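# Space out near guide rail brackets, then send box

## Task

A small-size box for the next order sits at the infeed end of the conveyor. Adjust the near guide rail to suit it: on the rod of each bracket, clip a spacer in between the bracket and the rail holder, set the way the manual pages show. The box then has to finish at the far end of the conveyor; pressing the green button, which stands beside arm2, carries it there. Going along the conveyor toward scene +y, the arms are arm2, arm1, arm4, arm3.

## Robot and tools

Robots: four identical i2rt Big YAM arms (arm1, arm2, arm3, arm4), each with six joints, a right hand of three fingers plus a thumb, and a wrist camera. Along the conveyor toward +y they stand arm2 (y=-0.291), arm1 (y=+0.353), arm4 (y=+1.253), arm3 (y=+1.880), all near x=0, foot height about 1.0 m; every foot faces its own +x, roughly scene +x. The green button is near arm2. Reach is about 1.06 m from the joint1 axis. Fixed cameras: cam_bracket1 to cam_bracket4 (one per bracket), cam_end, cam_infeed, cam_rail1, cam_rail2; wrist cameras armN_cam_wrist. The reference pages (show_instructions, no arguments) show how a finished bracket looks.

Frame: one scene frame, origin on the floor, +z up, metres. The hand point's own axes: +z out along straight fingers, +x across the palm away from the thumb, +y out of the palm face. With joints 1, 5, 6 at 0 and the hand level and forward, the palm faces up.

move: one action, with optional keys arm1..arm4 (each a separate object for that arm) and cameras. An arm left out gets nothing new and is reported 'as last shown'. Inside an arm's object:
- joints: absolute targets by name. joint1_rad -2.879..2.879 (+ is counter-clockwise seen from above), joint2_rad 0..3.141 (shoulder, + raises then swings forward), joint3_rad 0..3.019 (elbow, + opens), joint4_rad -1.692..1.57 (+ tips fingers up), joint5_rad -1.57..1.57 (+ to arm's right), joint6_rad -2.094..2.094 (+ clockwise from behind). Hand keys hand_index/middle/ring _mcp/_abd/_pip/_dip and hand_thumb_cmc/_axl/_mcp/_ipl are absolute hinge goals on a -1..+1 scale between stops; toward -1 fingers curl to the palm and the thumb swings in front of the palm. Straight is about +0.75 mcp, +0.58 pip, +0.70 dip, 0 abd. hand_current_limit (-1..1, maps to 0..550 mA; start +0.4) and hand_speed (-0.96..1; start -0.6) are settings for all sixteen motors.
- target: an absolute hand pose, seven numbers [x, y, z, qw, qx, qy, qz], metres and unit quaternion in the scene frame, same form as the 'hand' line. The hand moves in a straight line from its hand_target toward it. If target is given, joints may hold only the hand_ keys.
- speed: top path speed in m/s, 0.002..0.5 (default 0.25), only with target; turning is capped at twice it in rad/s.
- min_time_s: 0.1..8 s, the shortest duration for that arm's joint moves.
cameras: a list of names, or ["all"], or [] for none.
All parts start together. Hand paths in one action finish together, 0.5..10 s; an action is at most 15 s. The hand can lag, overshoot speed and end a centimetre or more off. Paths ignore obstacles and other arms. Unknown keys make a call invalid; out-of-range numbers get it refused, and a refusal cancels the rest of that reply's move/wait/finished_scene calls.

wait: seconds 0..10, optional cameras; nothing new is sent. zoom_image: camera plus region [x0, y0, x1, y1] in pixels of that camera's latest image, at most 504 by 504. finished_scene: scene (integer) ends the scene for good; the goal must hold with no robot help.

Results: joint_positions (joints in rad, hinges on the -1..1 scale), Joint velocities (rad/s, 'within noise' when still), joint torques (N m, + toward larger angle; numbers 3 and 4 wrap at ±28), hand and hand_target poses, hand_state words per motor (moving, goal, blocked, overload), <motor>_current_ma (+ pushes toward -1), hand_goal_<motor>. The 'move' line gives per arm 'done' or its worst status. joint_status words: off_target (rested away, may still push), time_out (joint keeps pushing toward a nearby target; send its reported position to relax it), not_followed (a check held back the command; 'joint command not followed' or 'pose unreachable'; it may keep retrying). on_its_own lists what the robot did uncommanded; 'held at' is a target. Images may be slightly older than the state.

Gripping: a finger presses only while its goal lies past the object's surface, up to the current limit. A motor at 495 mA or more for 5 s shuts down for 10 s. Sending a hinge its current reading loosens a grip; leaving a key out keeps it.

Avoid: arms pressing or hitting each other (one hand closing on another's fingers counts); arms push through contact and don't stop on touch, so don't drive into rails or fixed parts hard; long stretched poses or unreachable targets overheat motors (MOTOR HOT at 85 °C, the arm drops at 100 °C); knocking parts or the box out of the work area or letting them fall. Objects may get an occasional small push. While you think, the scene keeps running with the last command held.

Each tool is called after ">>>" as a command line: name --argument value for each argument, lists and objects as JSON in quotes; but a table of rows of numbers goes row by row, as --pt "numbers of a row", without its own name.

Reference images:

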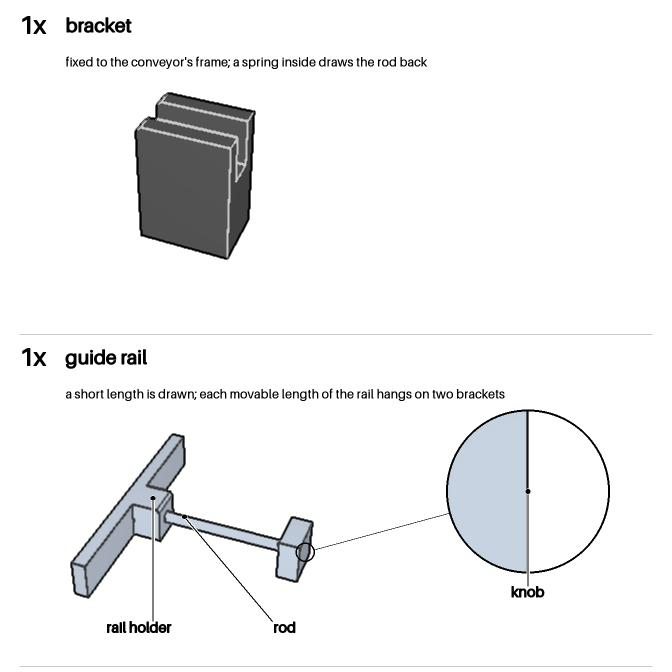

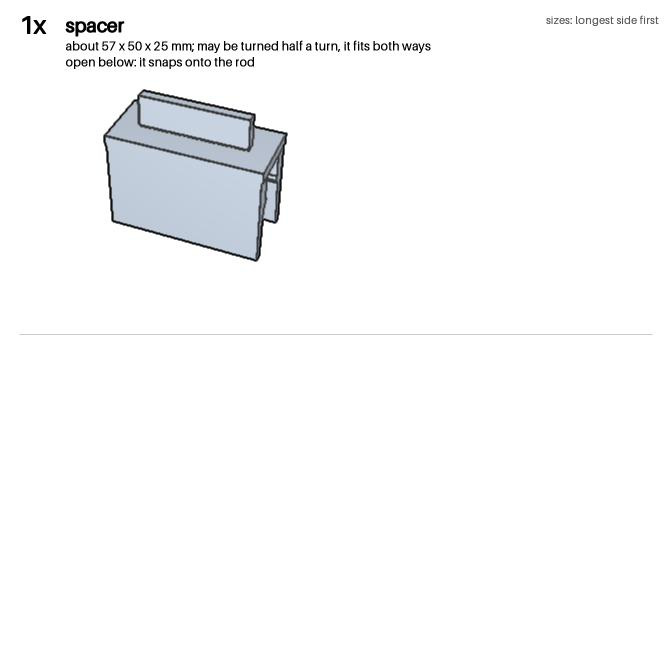

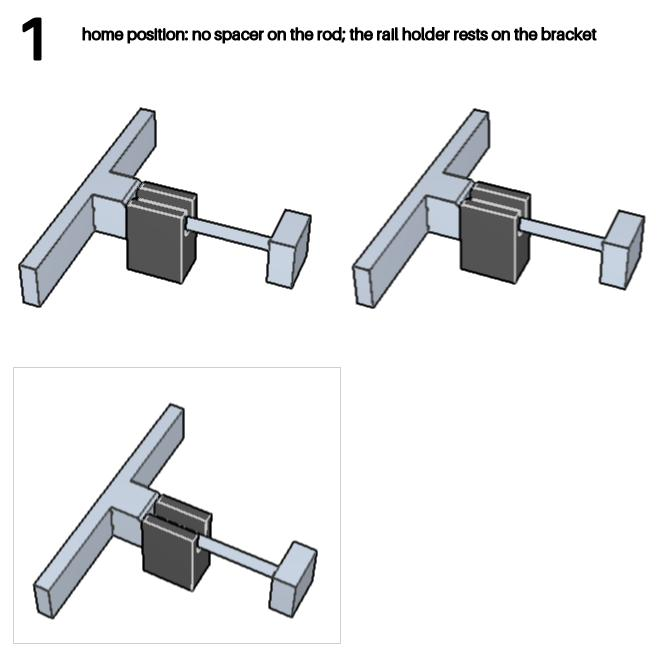

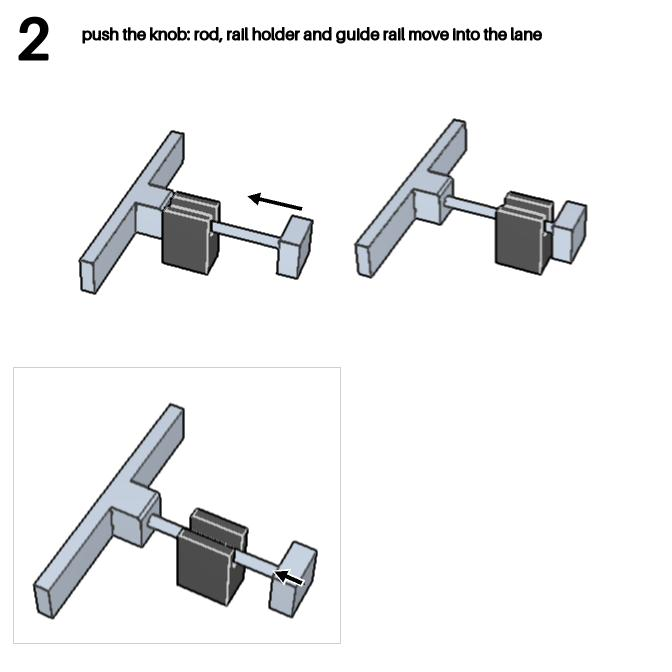

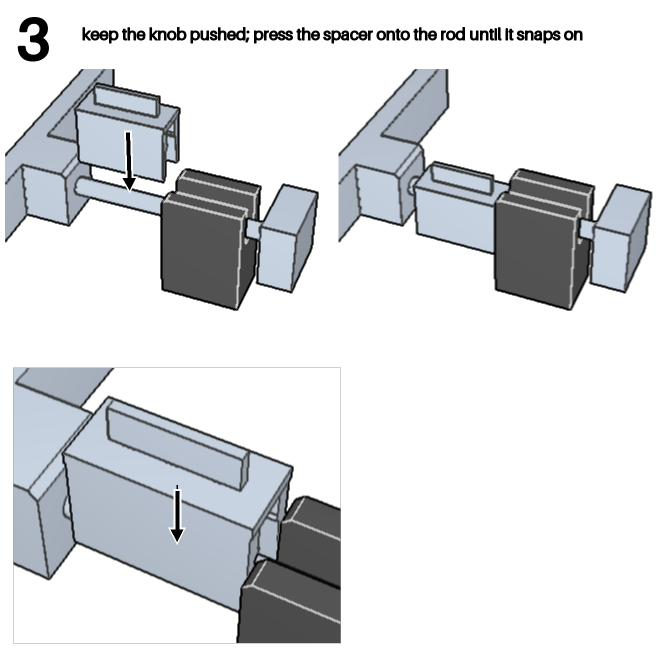

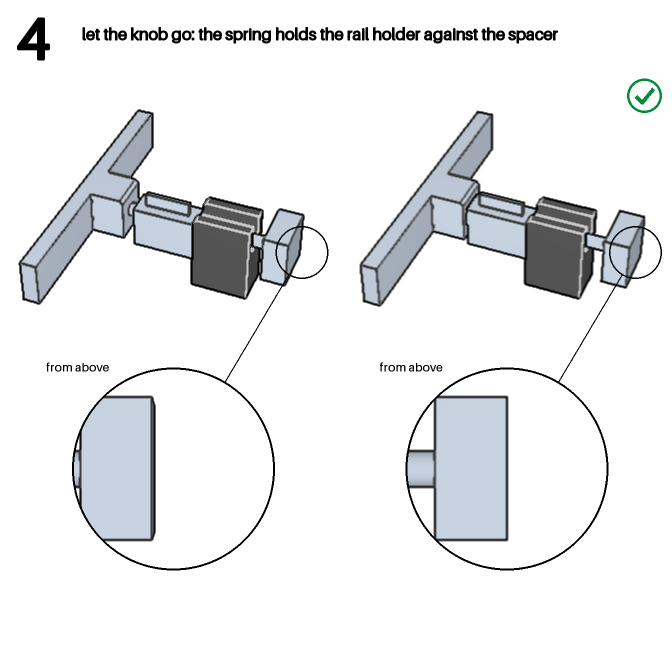

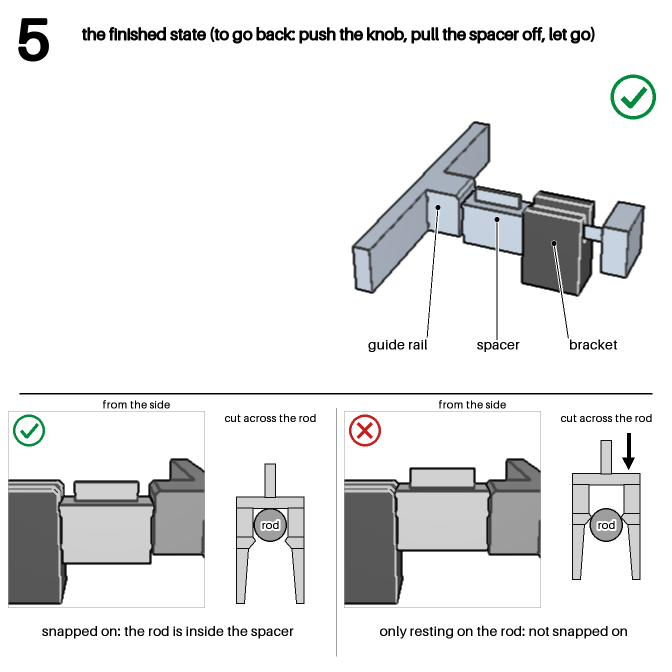

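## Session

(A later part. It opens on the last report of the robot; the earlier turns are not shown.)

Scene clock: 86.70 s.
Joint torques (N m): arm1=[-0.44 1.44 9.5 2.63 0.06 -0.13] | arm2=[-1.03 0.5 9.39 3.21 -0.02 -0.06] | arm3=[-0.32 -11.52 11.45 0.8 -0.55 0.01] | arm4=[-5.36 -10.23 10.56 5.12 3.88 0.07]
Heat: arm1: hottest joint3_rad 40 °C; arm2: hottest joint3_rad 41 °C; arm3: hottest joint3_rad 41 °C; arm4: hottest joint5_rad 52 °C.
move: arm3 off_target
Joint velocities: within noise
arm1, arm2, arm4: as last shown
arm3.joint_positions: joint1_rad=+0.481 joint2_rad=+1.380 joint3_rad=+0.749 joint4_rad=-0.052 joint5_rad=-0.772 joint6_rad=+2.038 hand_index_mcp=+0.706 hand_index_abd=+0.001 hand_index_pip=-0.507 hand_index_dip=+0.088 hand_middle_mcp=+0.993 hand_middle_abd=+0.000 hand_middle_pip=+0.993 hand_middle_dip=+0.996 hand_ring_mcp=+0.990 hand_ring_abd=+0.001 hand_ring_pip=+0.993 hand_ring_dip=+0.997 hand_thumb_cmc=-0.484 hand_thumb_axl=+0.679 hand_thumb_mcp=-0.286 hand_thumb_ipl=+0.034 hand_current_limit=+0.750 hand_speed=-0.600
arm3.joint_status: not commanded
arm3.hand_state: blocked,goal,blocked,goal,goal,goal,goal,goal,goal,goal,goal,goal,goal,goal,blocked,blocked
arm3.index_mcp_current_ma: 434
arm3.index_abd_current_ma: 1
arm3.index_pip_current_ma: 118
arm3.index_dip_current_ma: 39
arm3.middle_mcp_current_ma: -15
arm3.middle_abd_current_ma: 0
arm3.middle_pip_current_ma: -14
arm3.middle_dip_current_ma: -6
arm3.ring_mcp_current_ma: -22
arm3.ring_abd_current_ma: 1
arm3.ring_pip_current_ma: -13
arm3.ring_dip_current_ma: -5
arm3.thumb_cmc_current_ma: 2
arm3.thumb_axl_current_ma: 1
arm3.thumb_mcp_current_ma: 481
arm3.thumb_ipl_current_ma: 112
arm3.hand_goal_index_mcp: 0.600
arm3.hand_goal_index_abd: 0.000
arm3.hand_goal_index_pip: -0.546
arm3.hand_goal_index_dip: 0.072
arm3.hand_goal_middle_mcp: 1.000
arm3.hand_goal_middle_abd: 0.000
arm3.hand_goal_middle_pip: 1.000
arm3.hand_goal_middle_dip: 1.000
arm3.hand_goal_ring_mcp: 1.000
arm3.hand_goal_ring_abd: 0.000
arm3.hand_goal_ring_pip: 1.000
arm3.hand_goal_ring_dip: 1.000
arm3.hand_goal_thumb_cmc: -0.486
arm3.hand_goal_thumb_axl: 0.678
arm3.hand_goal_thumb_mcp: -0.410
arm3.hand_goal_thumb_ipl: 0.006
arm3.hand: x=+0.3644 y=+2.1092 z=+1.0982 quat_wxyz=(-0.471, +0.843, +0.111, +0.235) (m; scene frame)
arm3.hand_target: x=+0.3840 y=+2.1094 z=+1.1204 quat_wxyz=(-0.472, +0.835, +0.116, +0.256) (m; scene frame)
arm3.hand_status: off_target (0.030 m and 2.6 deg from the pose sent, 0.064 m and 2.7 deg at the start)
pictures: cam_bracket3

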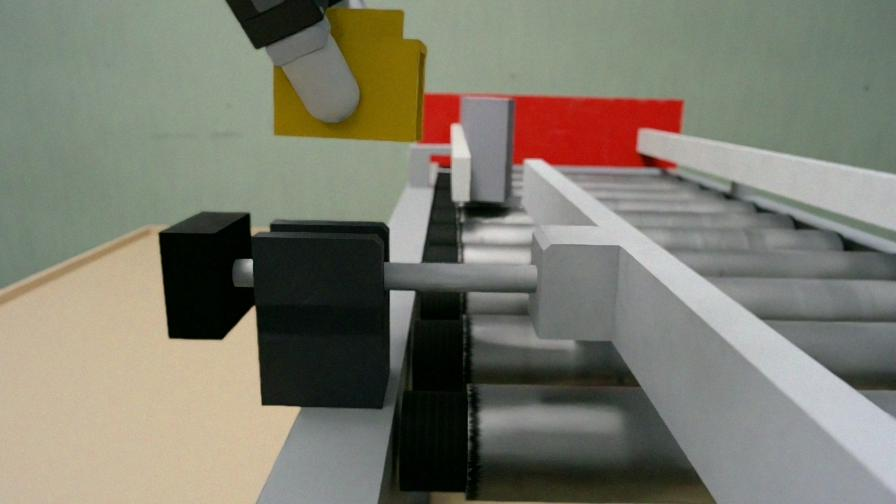

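>>> move --arm3 '{"target": [0.425, 2.110, 1.11, 0.4836, -0.8277, -0.1565, -0.2376], "speed": 0.1}' --cameras '["cam_bracket3", "cam_rail1", "cam_end", "arm3_cam_wrist"]'

>>> zoom_image --camera "cam_rail1" --region '[530, 190, 630, 310]'

>>> zoom_image --camera "cam_end" --region '[560, 150, 660, 240]'

>>> zoom_image --camera "arm3_cam_wrist" --region '[446, 0, 896, 300]'

Scene clock: 88.90 s.
Joint torques (N m): arm1=[-0.44 1.38 9.51 2.62 0.06 -0.12] | arm2=[-0.91 0.03 9.43 3.47 0.08 -0.07] | arm3=[-0.38 -12.57 11.69 0.87 -0.68 -0.13] | arm4=[-5.36 -10.29 10.55 5.14 3.9 0.09]
Heat: arm1: hottest joint3_rad 40 °C; arm2: hottest joint3_rad 41 °C; arm3: hottest joint3_rad 41 °C; arm4: hottest joint5_rad 53 °C.
move: arm3 off_target
Joint velocities: within noise
arm1, arm2, arm4: as last shown
arm3.joint_positions: joint1_rad=+0.430 joint2_rad=+1.501 joint3_rad=+0.865 joint4_rad=-0.132 joint5_rad=-0.881 joint6_rad=+1.911 hand_index_mcp=+0.706 hand_index_abd=+0.001 hand_index_pip=-0.507 hand_index_dip=+0.088 hand_middle_mcp=+0.993 hand_middle_abd=+0.000 hand_middle_pip=+0.993 hand_middle_dip=+0.996 hand_ring_mcp=+0.990 hand_ring_abd=+0.001 hand_ring_pip=+0.993 hand_ring_dip=+0.997 hand_thumb_cmc=-0.484 hand_thumb_axl=+0.679 hand_thumb_mcp=-0.286 hand_thumb_ipl=+0.034 hand_current_limit=+0.750 hand_speed=-0.600
arm3.joint_status: not commanded
arm3.hand_state: blocked,goal,blocked,goal,goal,goal,goal,goal,goal,goal,goal,goal,goal,goal,blocked,blocked
arm3.index_mcp_current_ma: 432
arm3.index_abd_current_ma: 1
arm3.index_pip_current_ma: 118
arm3.index_dip_current_ma: 40
arm3.middle_mcp_current_ma: -16
arm3.middle_abd_current_ma: 0
arm3.middle_pip_current_ma: -14
arm3.middle_dip_current_ma: -6
arm3.ring_mcp_current_ma: -22
arm3.ring_abd_current_ma: 1
arm3.ring_pip_current_ma: -13
arm3.ring_dip_current_ma: -5
arm3.thumb_cmc_current_ma: 2
arm3.thumb_axl_current_ma: 1
arm3.thumb_mcp_current_ma: 481
arm3.thumb_ipl_current_ma: 112
arm3.hand_goal_index_mcp: 0.600
arm3.hand_goal_index_abd: 0.000
arm3.hand_goal_index_pip: -0.546
arm3.hand_goal_index_dip: 0.072
arm3.hand_goal_middle_mcp: 1.000
arm3.hand_goal_middle_abd: 0.000
arm3.hand_goal_middle_pip: 1.000
arm3.hand_goal_middle_dip: 1.000
arm3.hand_goal_ring_mcp: 1.000
arm3.hand_goal_ring_abd: 0.000
arm3.hand_goal_ring_pip: 1.000
arm3.hand_goal_ring_dip: 1.000
arm3.hand_goal_thumb_cmc: -0.486
arm3.hand_goal_thumb_axl: 0.678
arm3.hand_goal_thumb_mcp: -0.410
arm3.hand_goal_thumb_ipl: 0.006
arm3.hand: x=+0.4017 y=+2.1096 z=+1.0915 quat_wxyz=(-0.484, +0.834, +0.148, +0.218) (m; scene frame)
arm3.hand_target: x=+0.4238 y=+2.1095 z=+1.1105 quat_wxyz=(-0.484, +0.828, +0.156, +0.238) (m; scene frame)
arm3.hand_status: off_target (0.030 m and 2.6 deg from the pose sent, 0.062 m and 5.7 deg at the start)
pictures: arm3_cam_wrist, cam_bracket3, cam_end, cam_rail1
camera_calibration:
arm3_cam_wrist: T_world_to_cam=[[-0.361544, -0.329472, -0.872201, 1.82612], [-0.781657, -0.402824, 0.476177, 0.595752], [-0.508231, 0.853921, -0.111895, -1.35054], [0, 0, 0, 1]] pos_world=[0.439511, 1.99489, 1.15794]

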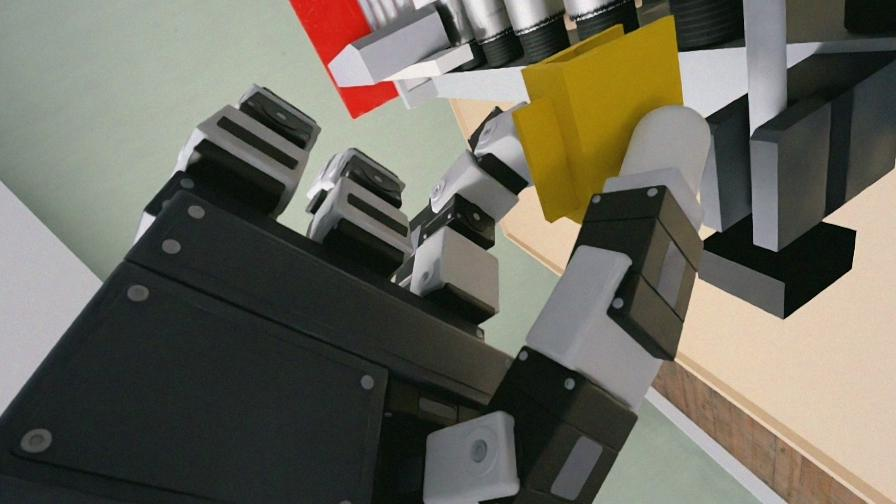

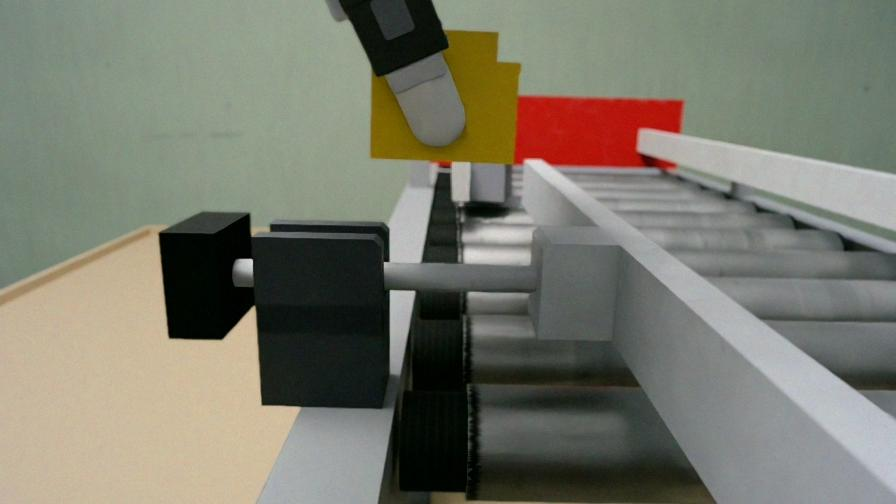

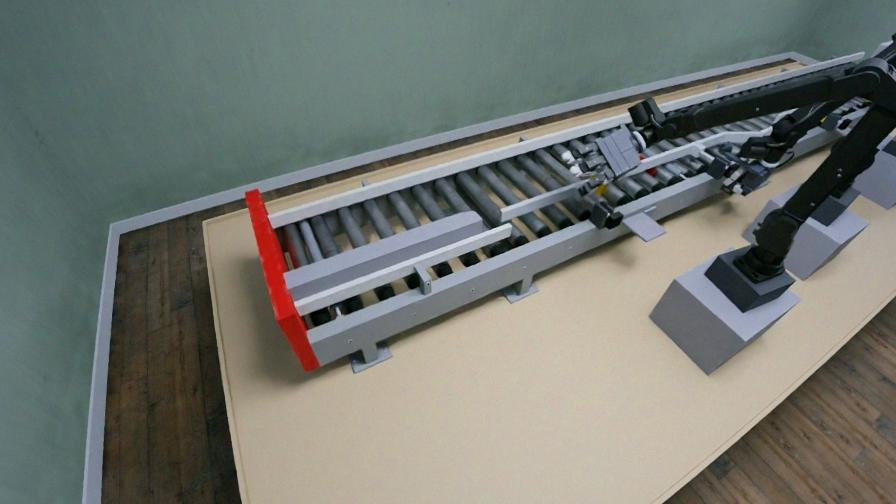

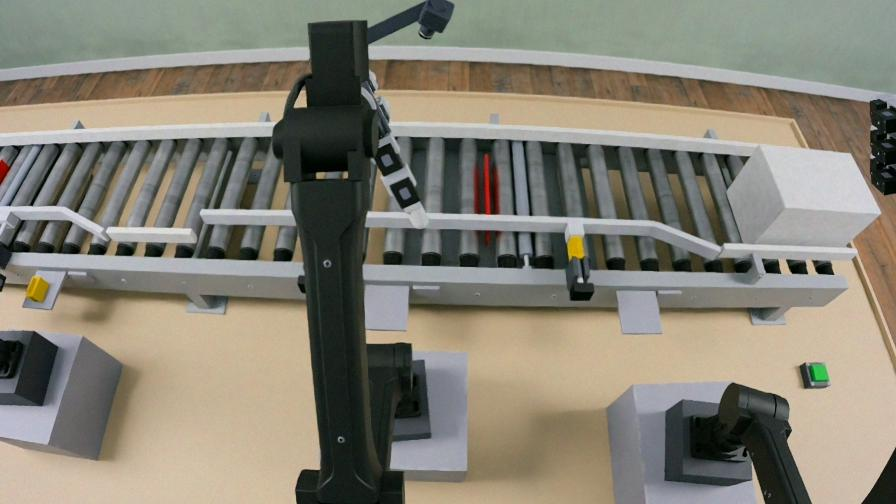

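Scaled by 4.200 from the camera's 896x504 image, which has a finer 1280x720 frame.

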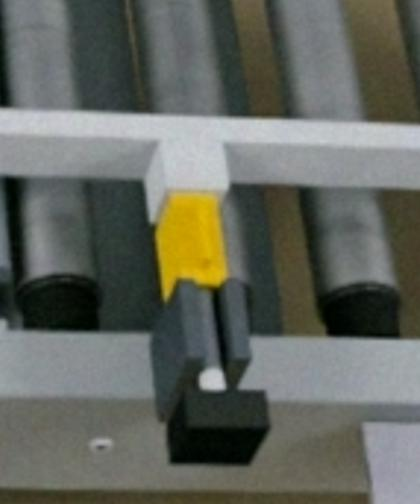

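Scaled by 5.040 from the camera's 896x504 image, which has a finer 1280x720 frame.

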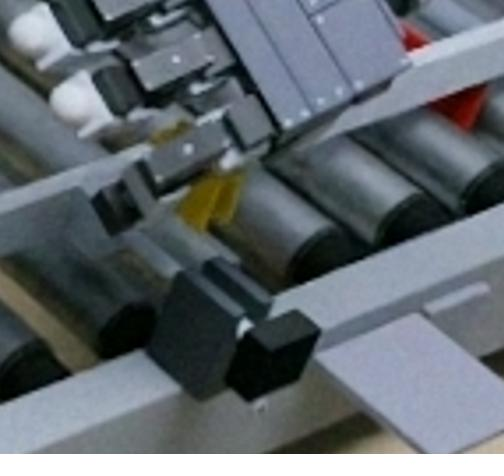

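Scaled by 1.120 from the camera's 896x504 image, which has a finer 1280x720 frame.

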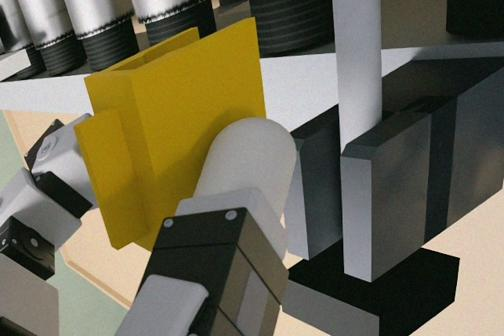

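>>> move --arm3 '{"target": [0.422, 2.102, 1.10, 0.4836, -0.8277, -0.1565, -0.2376], "speed": 0.1}'

>>> move --arm3 '{"target": [0.407, 2.104, 1.064, 0.4836, -0.8277, -0.1565, -0.2376], "speed": 0.08}' --cameras '["cam_bracket3", "arm3_cam_wrist", "cam_end"]'

>>> zoom_image --camera "cam_bracket3" --region '[370, 90, 550, 250]'

>>> zoom_image --camera "arm3_cam_wrist" --region '[446, 0, 896, 300]'

>>> zoom_image --camera "cam_end" --region '[580, 170, 630, 230]'

Scene clock: 91.23 s.
Joint torques (N m): arm1=[-0.44 1.44 9.51 2.61 0.06 -0.12] | arm2=[-1.49 -0.15 9.59 3.36 -0.02 -0.1] | arm3=[-0.15 -12.51 9.74 1.42 -0.66 -0.13] | arm4=[-5.6 -10.29 10.5 5.12 3.89 0.07]
Heat: arm1: hottest joint3_rad 40 °C; arm2: hottest joint3_rad 41 °C; arm3: hottest joint3_rad 41 °C; arm4: hottest joint5_rad 53 °C.
move: arm3 off_target
Joint velocities: within noise
arm1.joint_positions: joint1_rad=-0.080 joint2_rad=+0.609 joint3_rad=+1.380 joint4_rad=-1.288 joint5_rad=-0.058 joint6_rad=+1.162 hand_index_mcp=+0.754 hand_index_abd=+0.001 hand_index_pip=+0.577 hand_index_dip=+0.696 hand_middle_mcp=+0.754 hand_middle_abd=+0.000 hand_middle_pip=+0.577 hand_middle_dip=+0.696 hand_ring_mcp=+0.754 hand_ring_abd=+0.001 hand_ring_pip=+0.577 hand_ring_dip=+0.696 hand_thumb_cmc=+0.714 hand_thumb_axl=+0.677 hand_thumb_mcp=+0.226 hand_thumb_ipl=+0.168 hand_current_limit=+0.400 hand_speed=-0.600
arm1.joint_status: not commanded
arm1.hand_state: goal,goal,goal,goal,goal,goal,goal,goal,goal,goal,goal,goal,goal,goal,goal,goal
arm1.index_mcp_current_ma: 0
arm1.index_abd_current_ma: 0
arm1.index_pip_current_ma: 1
arm1.index_dip_current_ma: 0
arm1.middle_mcp_current_ma: 0
arm1.middle_abd_current_ma: 0
arm1.middle_pip_current_ma: 1
arm1.middle_dip_current_ma: 0
arm1.ring_mcp_current_ma: 0
arm1.ring_abd_current_ma: 0
arm1.ring_pip_current_ma: 1
arm1.ring_dip_current_ma: 0
arm1.thumb_cmc_current_ma: 0
arm1.thumb_axl_current_ma: -1
arm1.thumb_mcp_current_ma: 0
arm1.thumb_ipl_current_ma: 0
arm1.hand_goal_index_mcp: 0.754
arm1.hand_goal_index_abd: 0.000
arm1.hand_goal_index_pip: 0.576
arm1.hand_goal_index_dip: 0.696
arm1.hand_goal_middle_mcp: 0.754
arm1.hand_goal_middle_abd: 0.000
arm1.hand_goal_middle_pip: 0.576
arm1.hand_goal_middle_dip: 0.696
arm1.hand_goal_ring_mcp: 0.754
arm1.hand_goal_ring_abd: 0.000
arm1.hand_goal_ring_pip: 0.576
arm1.hand_goal_ring_dip: 0.696
arm1.hand_goal_thumb_cmc: 0.714
arm1.hand_goal_thumb_axl: 0.678
arm1.hand_goal_thumb_mcp: 0.226
arm1.hand_goal_thumb_ipl: 0.168
arm1.hand: x=+0.2785 y=+0.2857 z=+1.5353 quat_wxyz=(+0.068, +0.840, +0.206, +0.498) (m; scene frame)
arm1.hand_target: x=+0.2758 y=+0.2856 z=+1.5450 quat_wxyz=(+0.070, +0.834, +0.205, +0.507) (m; scene frame)
arm1.hand_status: not commanded
arm2.joint_positions: joint1_rad=-0.169 joint2_rad=+0.607 joint3_rad=+1.362 joint4_rad=-1.180 joint5_rad=-0.019 joint6_rad=+1.058 hand_index_mcp=+0.755 hand_index_abd=+0.001 hand_index_pip=+0.577 hand_index_dip=+0.696 hand_middle_mcp=+0.755 hand_middle_abd=+0.000 hand_middle_pip=+0.577 hand_middle_dip=+0.696 hand_ring_mcp=+0.755 hand_ring_abd=+0.000 hand_ring_pip=+0.577 hand_ring_dip=+0.696 hand_thumb_cmc=+0.715 hand_thumb_axl=+0.677 hand_thumb_mcp=+0.226 hand_thumb_ipl=+0.168 hand_current_limit=+0.400 hand_speed=-0.600
arm2.joint_status: not commanded
arm2.hand_state: goal,goal,goal,goal,goal,goal,goal,goal,goal,goal,goal,goal,goal,goal,goal,goal
arm2.index_mcp_current_ma: 0
arm2.index_abd_current_ma: 0
arm2.index_pip_current_ma: 0
arm2.index_dip_current_ma: 0
arm2.middle_mcp_current_ma: 0
arm2.middle_abd_current_ma: 0
arm2.middle_pip_current_ma: 0
arm2.middle_dip_current_ma: 0
arm2.ring_mcp_current_ma: 0
arm2.ring_abd_current_ma: 0
arm2.ring_pip_current_ma: 0
arm2.ring_dip_current_ma: 0
arm2.thumb_cmc_current_ma: 0
arm2.thumb_axl_current_ma: 0
arm2.thumb_mcp_current_ma: 0
arm2.thumb_ipl_current_ma: 0
arm2.hand_goal_index_mcp: 0.754
arm2.hand_goal_index_abd: 0.000
arm2.hand_goal_index_pip: 0.576
arm2.hand_goal_index_dip: 0.696
arm2.hand_goal_middle_mcp: 0.754
arm2.hand_goal_middle_abd: 0.000
arm2.hand_goal_middle_pip: 0.576
arm2.hand_goal_middle_dip: 0.696
arm2.hand_goal_ring_mcp: 0.754
arm2.hand_goal_ring_abd: 0.000
arm2.hand_goal_ring_pip: 0.576
arm2.hand_goal_ring_dip: 0.696
arm2.hand_goal_thumb_cmc: 0.714
arm2.hand_goal_thumb_axl: 0.678
arm2.hand_goal_thumb_mcp: 0.226
arm2.hand_goal_thumb_ipl: 0.168
arm2.hand: x=+0.1640 y=-0.4516 z=+1.5901 quat_wxyz=(+0.212, +0.838, +0.087, +0.496) (m; scene frame)
arm2.hand_target: x=+0.1609 y=-0.4505 z=+1.6004 quat_wxyz=(+0.216, +0.832, +0.086, +0.505) (m; scene frame)
arm2.hand_status: not commanded
arm3.joint_positions: joint1_rad=+0.415 joint2_rad=+1.502 joint3_rad=+0.865 joint4_rad=-0.132 joint5_rad=-0.893 joint6_rad=+1.893 hand_index_mcp=+0.706 hand_index_abd=+0.001 hand_index_pip=-0.507 hand_index_dip=+0.088 hand_middle_mcp=+0.993 hand_middle_abd=+0.000 hand_middle_pip=+0.993 hand_middle_dip=+0.996 hand_ring_mcp=+0.990 hand_ring_abd=+0.001 hand_ring_pip=+0.993 hand_ring_dip=+0.997 hand_thumb_cmc=-0.484 hand_thumb_axl=+0.679 hand_thumb_mcp=-0.286 hand_thumb_ipl=+0.034 hand_current_limit=+0.750 hand_speed=-0.600
arm3.joint_status: not commanded
arm3.hand_state: blocked,goal,blocked,goal,goal,goal,goal,goal,goal,goal,goal,goal,goal,goal,blocked,blocked
arm3.index_mcp_current_ma: 432
arm3.index_abd_current_ma: 1
arm3.index_pip_current_ma: 118
arm3.index_dip_current_ma: 40
arm3.middle_mcp_current_ma: -16
arm3.middle_abd_current_ma: 0
arm3.middle_pip_current_ma: -14
arm3.middle_dip_current_ma: -6
arm3.ring_mcp_current_ma: -22
arm3.ring_abd_current_ma: 1
arm3.ring_pip_current_ma: -13
arm3.ring_dip_current_ma: -5
arm3.thumb_cmc_current_ma: 2
arm3.thumb_axl_current_ma: 1
arm3.thumb_mcp_current_ma: 481
arm3.thumb_ipl_current_ma: 112
arm3.hand_goal_index_mcp: 0.600
arm3.hand_goal_index_abd: 0.000
arm3.hand_goal_index_pip: -0.546
arm3.hand_goal_index_dip: 0.072
arm3.hand_goal_middle_mcp: 1.000
arm3.hand_goal_middle_abd: 0.000
arm3.hand_goal_middle_pip: 1.000
arm3.hand_goal_middle_dip: 1.000
arm3.hand_goal_ring_mcp: 1.000
arm3.hand_goal_ring_abd: 0.000
arm3.hand_goal_ring_pip: 1.000
arm3.hand_goal_ring_dip: 1.000
arm3.hand_goal_thumb_cmc: -0.486
arm3.hand_goal_thumb_axl: 0.678
arm3.hand_goal_thumb_mcp: -0.410
arm3.hand_goal_thumb_ipl: 0.006
arm3.hand: x=+0.4052 y=+2.1042 z=+1.0925 quat_wxyz=(-0.485, +0.832, +0.151, +0.223) (m; scene frame)
arm3.hand_target: x=+0.4214 y=+2.1017 z=+1.1001 quat_wxyz=(-0.484, +0.828, +0.156, +0.238) (m; scene frame)
arm3.hand_status: off_target (0.018 m and 1.9 deg from the pose sent, 0.023 m and 2.6 deg at the start)
arm4.joint_positions: joint1_rad=+0.873 joint2_rad=+1.535 joint3_rad=+0.573 joint4_rad=-0.651 joint5_rad=+0.132 joint6_rad=+0.882 hand_index_mcp=-0.470 hand_index_abd=+0.004 hand_index_pip=-1.000 hand_index_dip=+0.838 hand_middle_mcp=-0.520 hand_middle_abd=+0.037 hand_middle_pip=-0.997 hand_middle_dip=+0.843 hand_ring_mcp=-0.466 hand_ring_abd=+0.001 hand_ring_pip=-0.998 hand_ring_dip=+0.837 hand_thumb_cmc=+0.712 hand_thumb_axl=+0.677 hand_thumb_mcp=+0.223 hand_thumb_ipl=+0.168 hand_current_limit=+0.750 hand_speed=-0.600
arm4.joint_status: not commanded
arm4.hand_state: goal,goal,goal,goal,blocked,blocked,goal,goal,goal,goal,goal,goal,goal,goal,goal,goal
arm4.index_mcp_current_ma: 17
arm4.index_abd_current_ma: 6
arm4.index_pip_current_ma: 0
arm4.index_dip_current_ma: -3
arm4.middle_mcp_current_ma: -137
arm4.middle_abd_current_ma: 90
arm4.middle_pip_current_ma: 5
arm4.middle_dip_current_ma: 5
arm4.ring_mcp_current_ma: 30
arm4.ring_abd_current_ma: 1
arm4.ring_pip_current_ma: 2
arm4.ring_dip_current_ma: -4
arm4.thumb_cmc_current_ma: -2
arm4.thumb_axl_current_ma: -1
arm4.thumb_mcp_current_ma: -5
arm4.thumb_ipl_current_ma: 0
arm4.hand_goal_index_mcp: -0.478
arm4.hand_goal_index_abd: 0.000
arm4.hand_goal_index_pip: -1.000
arm4.hand_goal_index_dip: 0.840
arm4.hand_goal_middle_mcp: -0.478
arm4.hand_goal_middle_abd: 0.000
arm4.hand_goal_middle_pip: -1.000
arm4.hand_goal_middle_dip: 0.840
arm4.hand_goal_ring_mcp: -0.478
arm4.hand_goal_ring_abd: 0.000
arm4.hand_goal_ring_pip: -1.000
arm4.hand_goal_ring_dip: 0.840
arm4.hand_goal_thumb_cmc: 0.714
arm4.hand_goal_thumb_axl: 0.678
arm4.hand_goal_thumb_mcp: 0.226
arm4.hand_goal_thumb_ipl: 0.168
arm4.hand: x=+0.2997 y=+1.4569 z=+0.9731 quat_wxyz=(+0.066, +0.675, +0.734, -0.019) (m; scene frame)
arm4.hand_target: x=+0.3655 y=+1.4835 z=+1.0199 quat_wxyz=(+0.095, +0.704, +0.698, +0.090) (m; scene frame)
arm4.hand_status: not commanded
pictures: none

Scene clock: 92.37 s.
Joint torques (N m): arm1=[-0.5 1.38 9.5 2.63 0.06 -0.12] | arm2=[-0.09 -0.32 9.36 3.32 0.02 -0.11] | arm3=[0.79 -12.69 6.32 1.94 -0.52 -0.02] | arm4=[-5.36 -10.34 10.52 5.14 3.89 0.08]
Heat: arm1: hottest joint3_rad 40 °C; arm2: hottest joint3_rad 41 °C; arm3: hottest joint3_rad 41 °C; arm4: hottest joint5_rad 53 °C.
move: arm3 done
Joint velocities: within noise
arm1, arm2, arm4: as last shown
arm3.joint_positions: joint1_rad=+0.415 joint2_rad=+1.543 joint3_rad=+0.821 joint4_rad=-0.017 joint5_rad=-0.886 joint6_rad=+1.893 hand_index_mcp=+0.706 hand_index_abd=+0.001 hand_index_pip=-0.507 hand_index_dip=+0.088 hand_middle_mcp=+0.993 hand_middle_abd=+0.000 hand_middle_pip=+0.993 hand_middle_dip=+0.996 hand_ring_mcp=+0.990 hand_ring_abd=+0.001 hand_ring_pip=+0.993 hand_ring_dip=+0.997 hand_thumb_cmc=-0.484 hand_thumb_axl=+0.679 hand_thumb_mcp=-0.286 hand_thumb_ipl=+0.034 hand_current_limit=+0.750 hand_speed=-0.600
arm3.joint_status: not commanded
arm3.hand_state: blocked,goal,blocked,goal,goal,goal,goal,goal,goal,goal,goal,goal,goal,goal,blocked,blocked
arm3.index_mcp_current_ma: 432
arm3.index_abd_current_ma: 1
arm3.index_pip_current_ma: 118
arm3.index_dip_current_ma: 40
arm3.middle_mcp_current_ma: -16
arm3.middle_abd_current_ma: 0
arm3.middle_pip_current_ma: -14
arm3.middle_dip_current_ma: -6
arm3.ring_mcp_current_ma: -22
arm3.ring_abd_current_ma: 1
arm3.ring_pip_current_ma: -13
arm3.ring_dip_current_ma: -5
arm3.thumb_cmc_current_ma: 2
arm3.thumb_axl_current_ma: 1
arm3.thumb_mcp_current_ma: 481
arm3.thumb_ipl_current_ma: 112
arm3.hand_goal_index_mcp: 0.600
arm3.hand_goal_index_abd: 0.000
arm3.hand_goal_index_pip: -0.546
arm3.hand_goal_index_dip: 0.072
arm3.hand_goal_middle_mcp: 1.000
arm3.hand_goal_middle_abd: 0.000
arm3.hand_goal_middle_pip: 1.000
arm3.hand_goal_middle_dip: 1.000
arm3.hand_goal_ring_mcp: 1.000
arm3.hand_goal_ring_abd: 0.000
arm3.hand_goal_ring_pip: 1.000
arm3.hand_goal_ring_dip: 1.000
arm3.hand_goal_thumb_cmc: -0.486
arm3.hand_goal_thumb_axl: 0.678
arm3.hand_goal_thumb_mcp: -0.410
arm3.hand_goal_thumb_ipl: 0.006
arm3.hand: x=+0.4072 y=+2.1037 z=+1.0685 quat_wxyz=(-0.484, +0.828, +0.156, +0.236) (m; scene frame)
arm3.hand_target: x=+0.4069 y=+2.1040 z=+1.0640 quat_wxyz=(-0.484, +0.828, +0.157, +0.237) (m; scene frame)
arm3.hand_status: done (0.005 m and 0.1 deg from the pose sent, 0.029 m and 1.8 deg at the start)
pictures: arm3_cam_wrist, cam_bracket3, cam_end
camera_calibration:
arm3_cam_wrist: T_world_to_cam=[[-0.325917, -0.321617, -0.889011, 1.79305], [-0.802177, -0.403543, 0.440073, 0.657102], [-0.500289, 0.856572, -0.126472, -1.33853], [0, 0, 0, 1]] pos_world=[0.441845, 1.9884, 1.13558]

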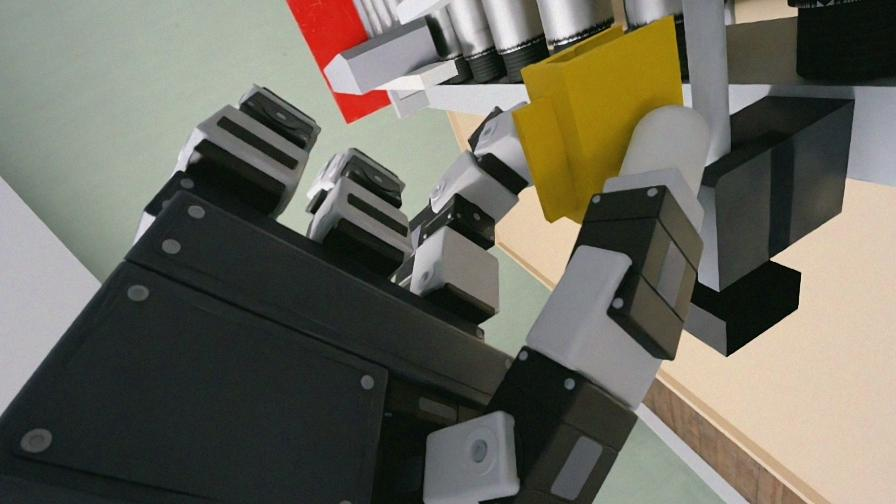

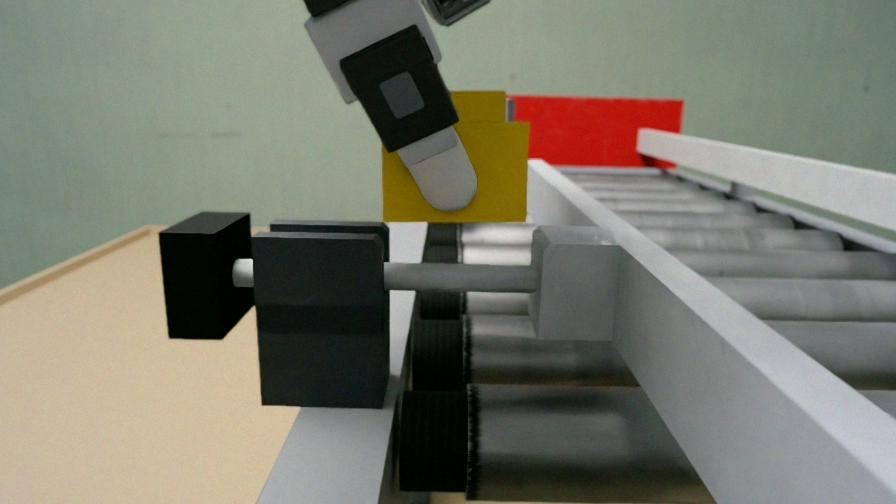

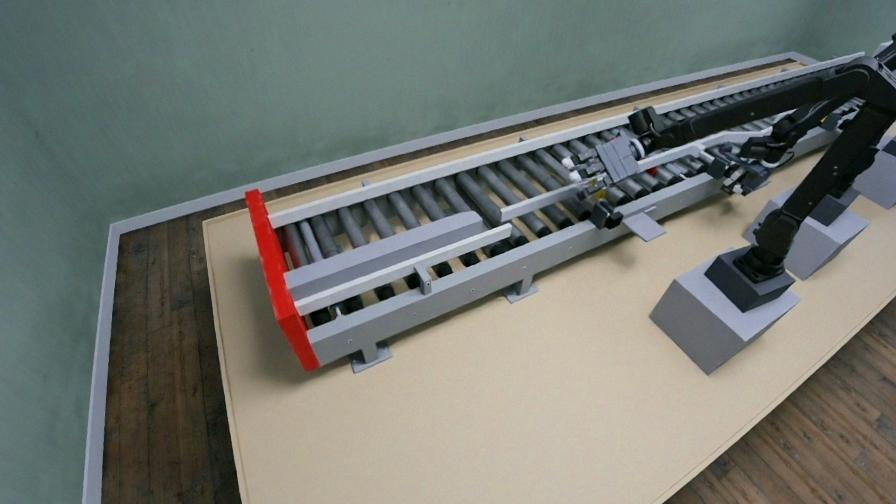

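Scaled by 2.800 from the camera's 896x504 image, which has a finer 1280x720 frame.

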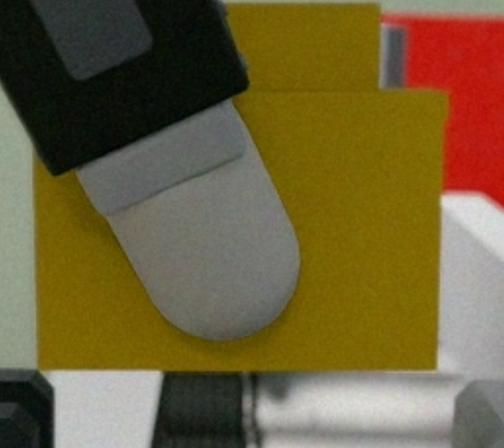

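Scaled by 1.120 from the camera's 896x504 image, which has a finer 1280x720 frame.

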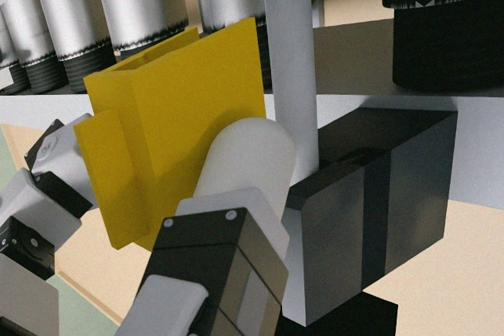

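Scaled by 8.400 from the camera's 896x504 image, which has a finer 1280x720 frame.

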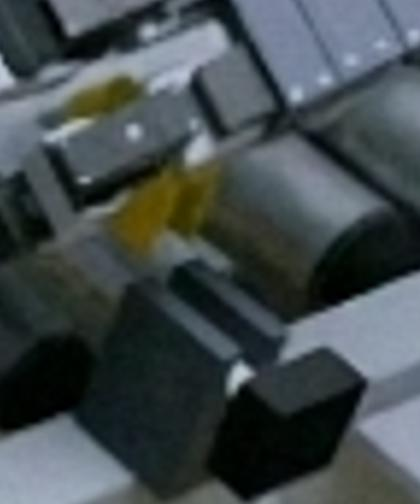

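>>> move --arm3 '{"target": [0.412, 2.095, 1.064, 0.4836, -0.8277, -0.1565, -0.2376], "speed": 0.06}' --cameras '["cam_bracket3", "arm3_cam_wrist"]'

>>> zoom_image --camera "cam_bracket3" --region '[370, 90, 550, 250]'

>>> zoom_image --camera "arm3_cam_wrist" --region '[446, 0, 896, 300]'

Scene clock: 93.80 s.
Joint torques (N m): arm1=[-0.5 1.44 9.51 2.62 0.07 -0.13] | arm2=[-0.62 -0.56 9.28 3.47 0.05 -0.1] | arm3=[-0.03 -12.28 6.89 1.09 -0.61 -0.05] | arm4=[-5.48 -10.34 10.5 5.09 3.9 0.08]
Heat: arm1: hottest joint3_rad 40 °C; arm2: hottest joint3_rad 41 °C; arm3: hottest joint3_rad 41 °C; arm4: hottest joint5_rad 54 °C.
move: arm3 done
Joint velocities: within noise
arm1, arm2, arm4: as last shown
arm3.joint_positions: joint1_rad=+0.405 joint2_rad=+1.543 joint3_rad=+0.821 joint4_rad=-0.017 joint5_rad=-0.900 joint6_rad=+1.883 hand_index_mcp=+0.706 hand_index_abd=+0.001 hand_index_pip=-0.507 hand_index_dip=+0.088 hand_middle_mcp=+0.993 hand_middle_abd=+0.000 hand_middle_pip=+0.993 hand_middle_dip=+0.996 hand_ring_mcp=+0.990 hand_ring_abd=+0.001 hand_ring_pip=+0.993 hand_ring_dip=+0.997 hand_thumb_cmc=-0.484 hand_thumb_axl=+0.679 hand_thumb_mcp=-0.286 hand_thumb_ipl=+0.034 hand_current_limit=+0.750 hand_speed=-0.600
arm3.joint_status: not commanded
arm3.hand_state: blocked,goal,blocked,goal,goal,goal,goal,goal,goal,goal,goal,goal,goal,goal,blocked,blocked
arm3.index_mcp_current_ma: 432
arm3.index_abd_current_ma: 1
arm3.index_pip_current_ma: 118
arm3.index_dip_current_ma: 40
arm3.middle_mcp_current_ma: -16
arm3.middle_abd_current_ma: 0
arm3.middle_pip_current_ma: -14
arm3.middle_dip_current_ma: -6
arm3.ring_mcp_current_ma: -22
arm3.ring_abd_current_ma: 1
arm3.ring_pip_current_ma: -13
arm3.ring_dip_current_ma: -5
arm3.thumb_cmc_current_ma: 2
arm3.thumb_axl_current_ma: 1
arm3.thumb_mcp_current_ma: 481
arm3.thumb_ipl_current_ma: 112
arm3.hand_goal_index_mcp: 0.600
arm3.hand_goal_index_abd: 0.000
arm3.hand_goal_index_pip: -0.546
arm3.hand_goal_index_dip: 0.072
arm3.hand_goal_middle_mcp: 1.000
arm3.hand_goal_middle_abd: 0.000
arm3.hand_goal_middle_pip: 1.000
arm3.hand_goal_middle_dip: 1.000
arm3.hand_goal_ring_mcp: 1.000
arm3.hand_goal_ring_abd: 0.000
arm3.hand_goal_ring_pip: 1.000
arm3.hand_goal_ring_dip: 1.000
arm3.hand_goal_thumb_cmc: -0.486
arm3.hand_goal_thumb_axl: 0.678
arm3.hand_goal_thumb_mcp: -0.410
arm3.hand_goal_thumb_ipl: 0.006
arm3.hand: x=+0.4088 y=+2.1009 z=+1.0697 quat_wxyz=(-0.486, +0.825, +0.159, +0.238) (m; scene frame)
arm3.hand_target: x=+0.4118 y=+2.0949 z=+1.0640 quat_wxyz=(-0.484, +0.828, +0.156, +0.238) (m; scene frame)
arm3.hand_status: done (0.009 m and 0.5 deg from the pose sent, 0.011 m and 0.2 deg at the start)
pictures: arm3_cam_wrist, cam_bracket3
camera_calibration:
arm3_cam_wrist: T_world_to_cam=[[-0.318992, -0.317222, -0.893092, 1.78596], [-0.803068, -0.409959, 0.432453, 0.678677], [-0.503315, 0.855163, -0.123977, -1.3337], [0, 0, 0, 1]] pos_world=[0.443458, 1.98531, 1.13618]

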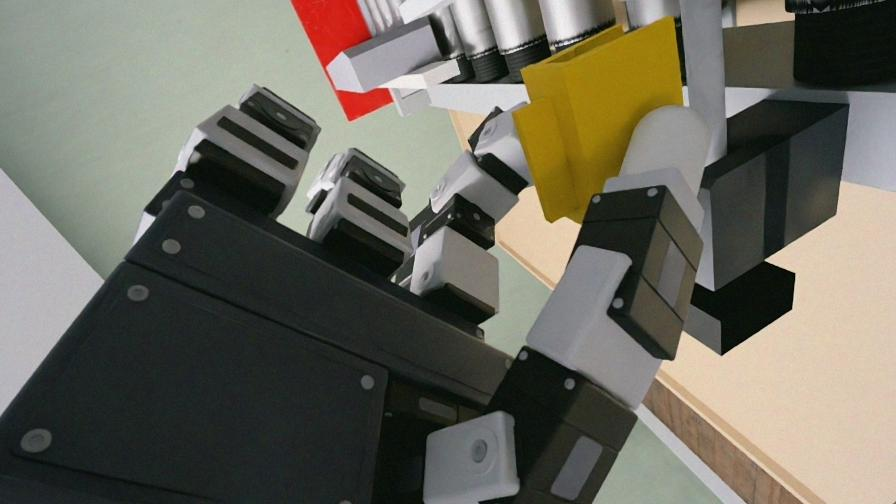

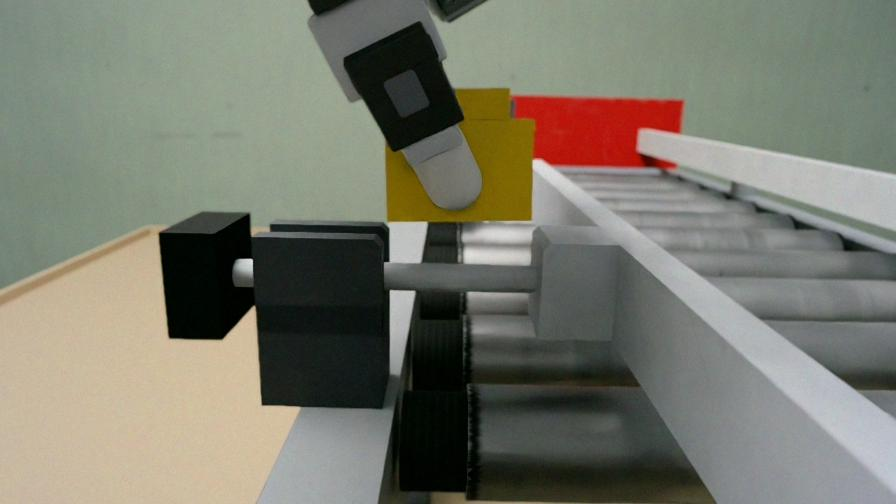

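Scaled by 2.800 from the camera's 896x504 image, which has a finer 1280x720 frame.

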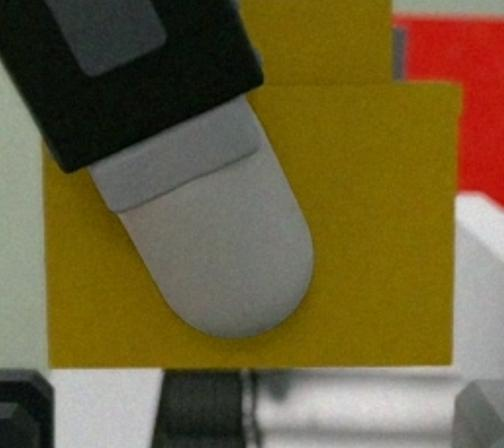

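Scaled by 1.120 from the camera's 896x504 image, which has a finer 1280x720 frame.

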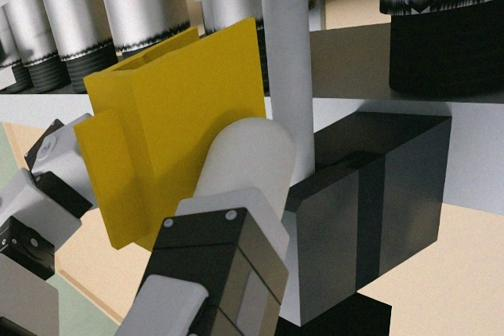

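>>> move --arm3 '{"target": [0.4125, 2.092, 1.031, 0.4836, -0.8277, -0.1565, -0.2376], "speed": 0.05}' --cameras '["cam_bracket3", "arm3_cam_wrist"]'

>>> zoom_image --camera "cam_bracket3" --region '[370, 120, 570, 320]'

>>> zoom_image --camera "arm3_cam_wrist" --region '[446, 0, 896, 300]'

Scene clock: 95.13 s.
Joint torques (N m): arm1=[-0.5 1.44 9.51 2.61 0.06 -0.13] | arm2=[-0.38 0.67 9.18 3.12 0.07 -0.05] | arm3=[-0.5 -12.04 5.04 1.8 -0.42 -0.1] | arm4=[-5.48 -10.34 10.48 5.11 3.89 0.09]
Heat: arm1: hottest joint3_rad 40 °C; arm2: hottest joint3_rad 41 °C; arm3: hottest joint3_rad 40 °C; arm4: hottest joint5_rad 54 °C.
move: arm3 off_target
Joint velocities: arm1=[within noise] | arm2=[0.005 -0.024 -0.012 -0.012 -0.007 -0.168] | arm3=[within noise] | arm4=[within noise]
arm1, arm2, arm4: as last shown
arm3.joint_positions: joint1_rad=+0.401 joint2_rad=+1.610 joint3_rad=+0.808 joint4_rad=+0.055 joint5_rad=-0.912 joint6_rad=+1.876 hand_index_mcp=+0.706 hand_index_abd=+0.001 hand_index_pip=-0.507 hand_index_dip=+0.086 hand_middle_mcp=+0.992 hand_middle_abd=+0.000 hand_middle_pip=+0.993 hand_middle_dip=+0.996 hand_ring_mcp=+0.990 hand_ring_abd=+0.001 hand_ring_pip=+0.993 hand_ring_dip=+0.997 hand_thumb_cmc=-0.483 hand_thumb_axl=+0.680 hand_thumb_mcp=-0.286 hand_thumb_ipl=+0.034 hand_current_limit=+0.750 hand_speed=-0.600
arm3.joint_status: not commanded
arm3.hand_state: blocked,goal,blocked,goal,goal,goal,goal,goal,goal,goal,goal,goal,goal,goal,blocked,blocked
arm3.index_mcp_current_ma: 432
arm3.index_abd_current_ma: 1
arm3.index_pip_current_ma: 118
arm3.index_dip_current_ma: 34
arm3.middle_mcp_current_ma: -16
arm3.middle_abd_current_ma: 0
arm3.middle_pip_current_ma: -14
arm3.middle_dip_current_ma: -6
arm3.ring_mcp_current_ma: -22
arm3.ring_abd_current_ma: 1
arm3.ring_pip_current_ma: -13
arm3.ring_dip_current_ma: -5
arm3.thumb_cmc_current_ma: 6
arm3.thumb_axl_current_ma: 4
arm3.thumb_mcp_current_ma: 481
arm3.thumb_ipl_current_ma: 113
arm3.hand_goal_index_mcp: 0.600
arm3.hand_goal_index_abd: 0.000
arm3.hand_goal_index_pip: -0.546
arm3.hand_goal_index_dip: 0.072
arm3.hand_goal_middle_mcp: 1.000
arm3.hand_goal_middle_abd: 0.000
arm3.hand_goal_middle_pip: 1.000
arm3.hand_goal_middle_dip: 1.000
arm3.hand_goal_ring_mcp: 1.000
arm3.hand_goal_ring_abd: 0.000
arm3.hand_goal_ring_pip: 1.000
arm3.hand_goal_ring_dip: 1.000
arm3.hand_goal_thumb_cmc: -0.486
arm3.hand_goal_thumb_axl: 0.678
arm3.hand_goal_thumb_mcp: -0.410
arm3.hand_goal_thumb_ipl: 0.006
arm3.hand: x=+0.4119 y=+2.1016 z=+1.0432 quat_wxyz=(-0.489, +0.824, +0.161, +0.236) (m; scene frame)
arm3.hand_target: x=+0.4122 y=+2.0922 z=+1.0313 quat_wxyz=(-0.484, +0.828, +0.157, +0.237) (m; scene frame)
arm3.hand_status: off_target (0.016 m and 0.9 deg from the pose sent, 0.040 m and 0.5 deg at the start)
pictures: arm3_cam_wrist, cam_bracket3
camera_calibration:
arm3_cam_wrist: T_world_to_cam=[[-0.318903, -0.315904, -0.893592, 1.76124], [-0.798666, -0.418082, 0.432827, 0.707901], [-0.510327, 0.851711, -0.118974, -1.33106], [0, 0, 0, 1]] pos_world=[0.447768, 1.98602, 1.10907]

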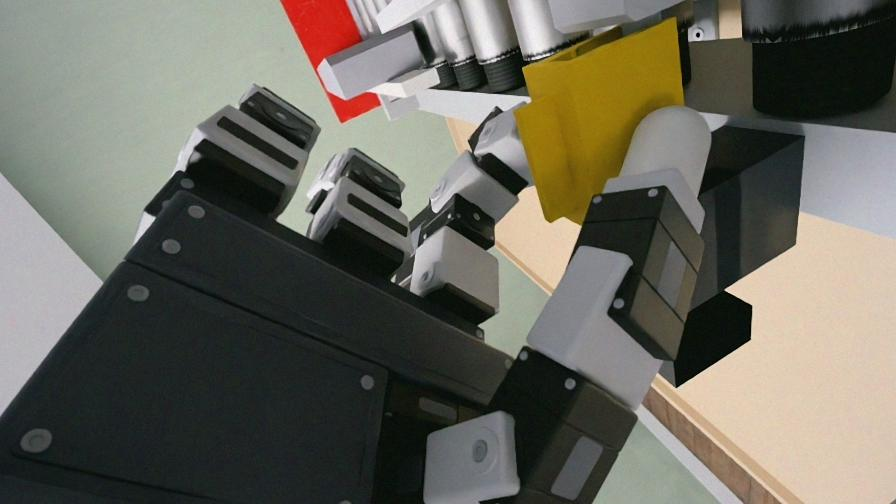

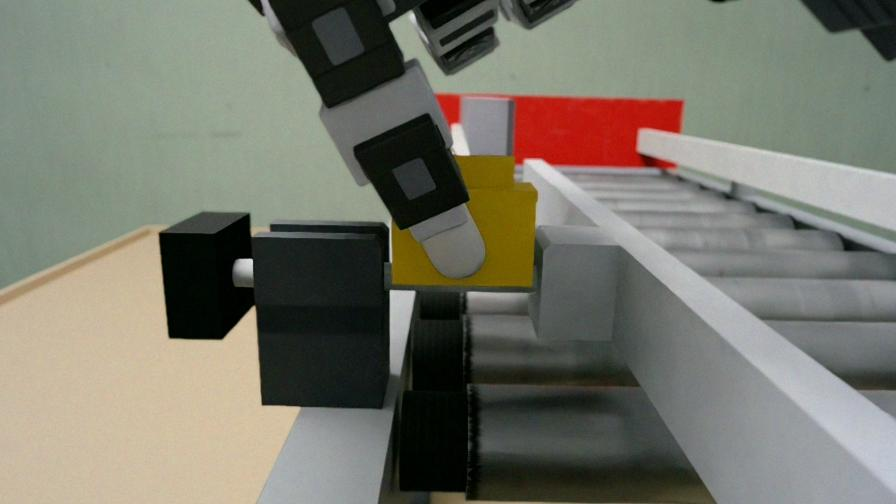

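Scaled by 2.520 from the camera's 896x504 image, which has a finer 1280x720 frame.

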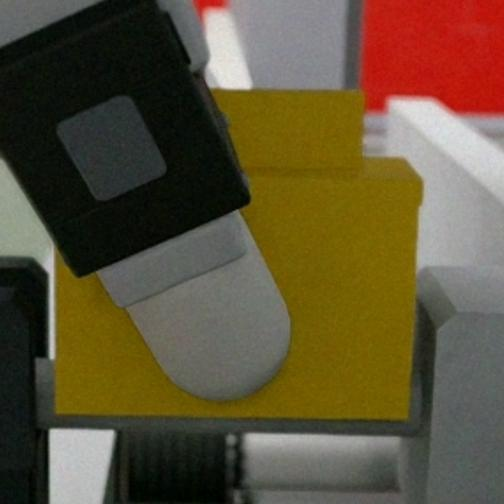

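Scaled by 1.120 from the camera's 896x504 image, which has a finer 1280x720 frame.

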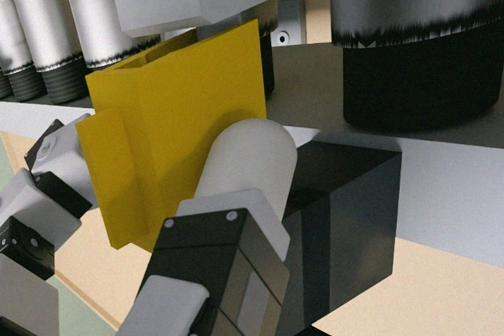

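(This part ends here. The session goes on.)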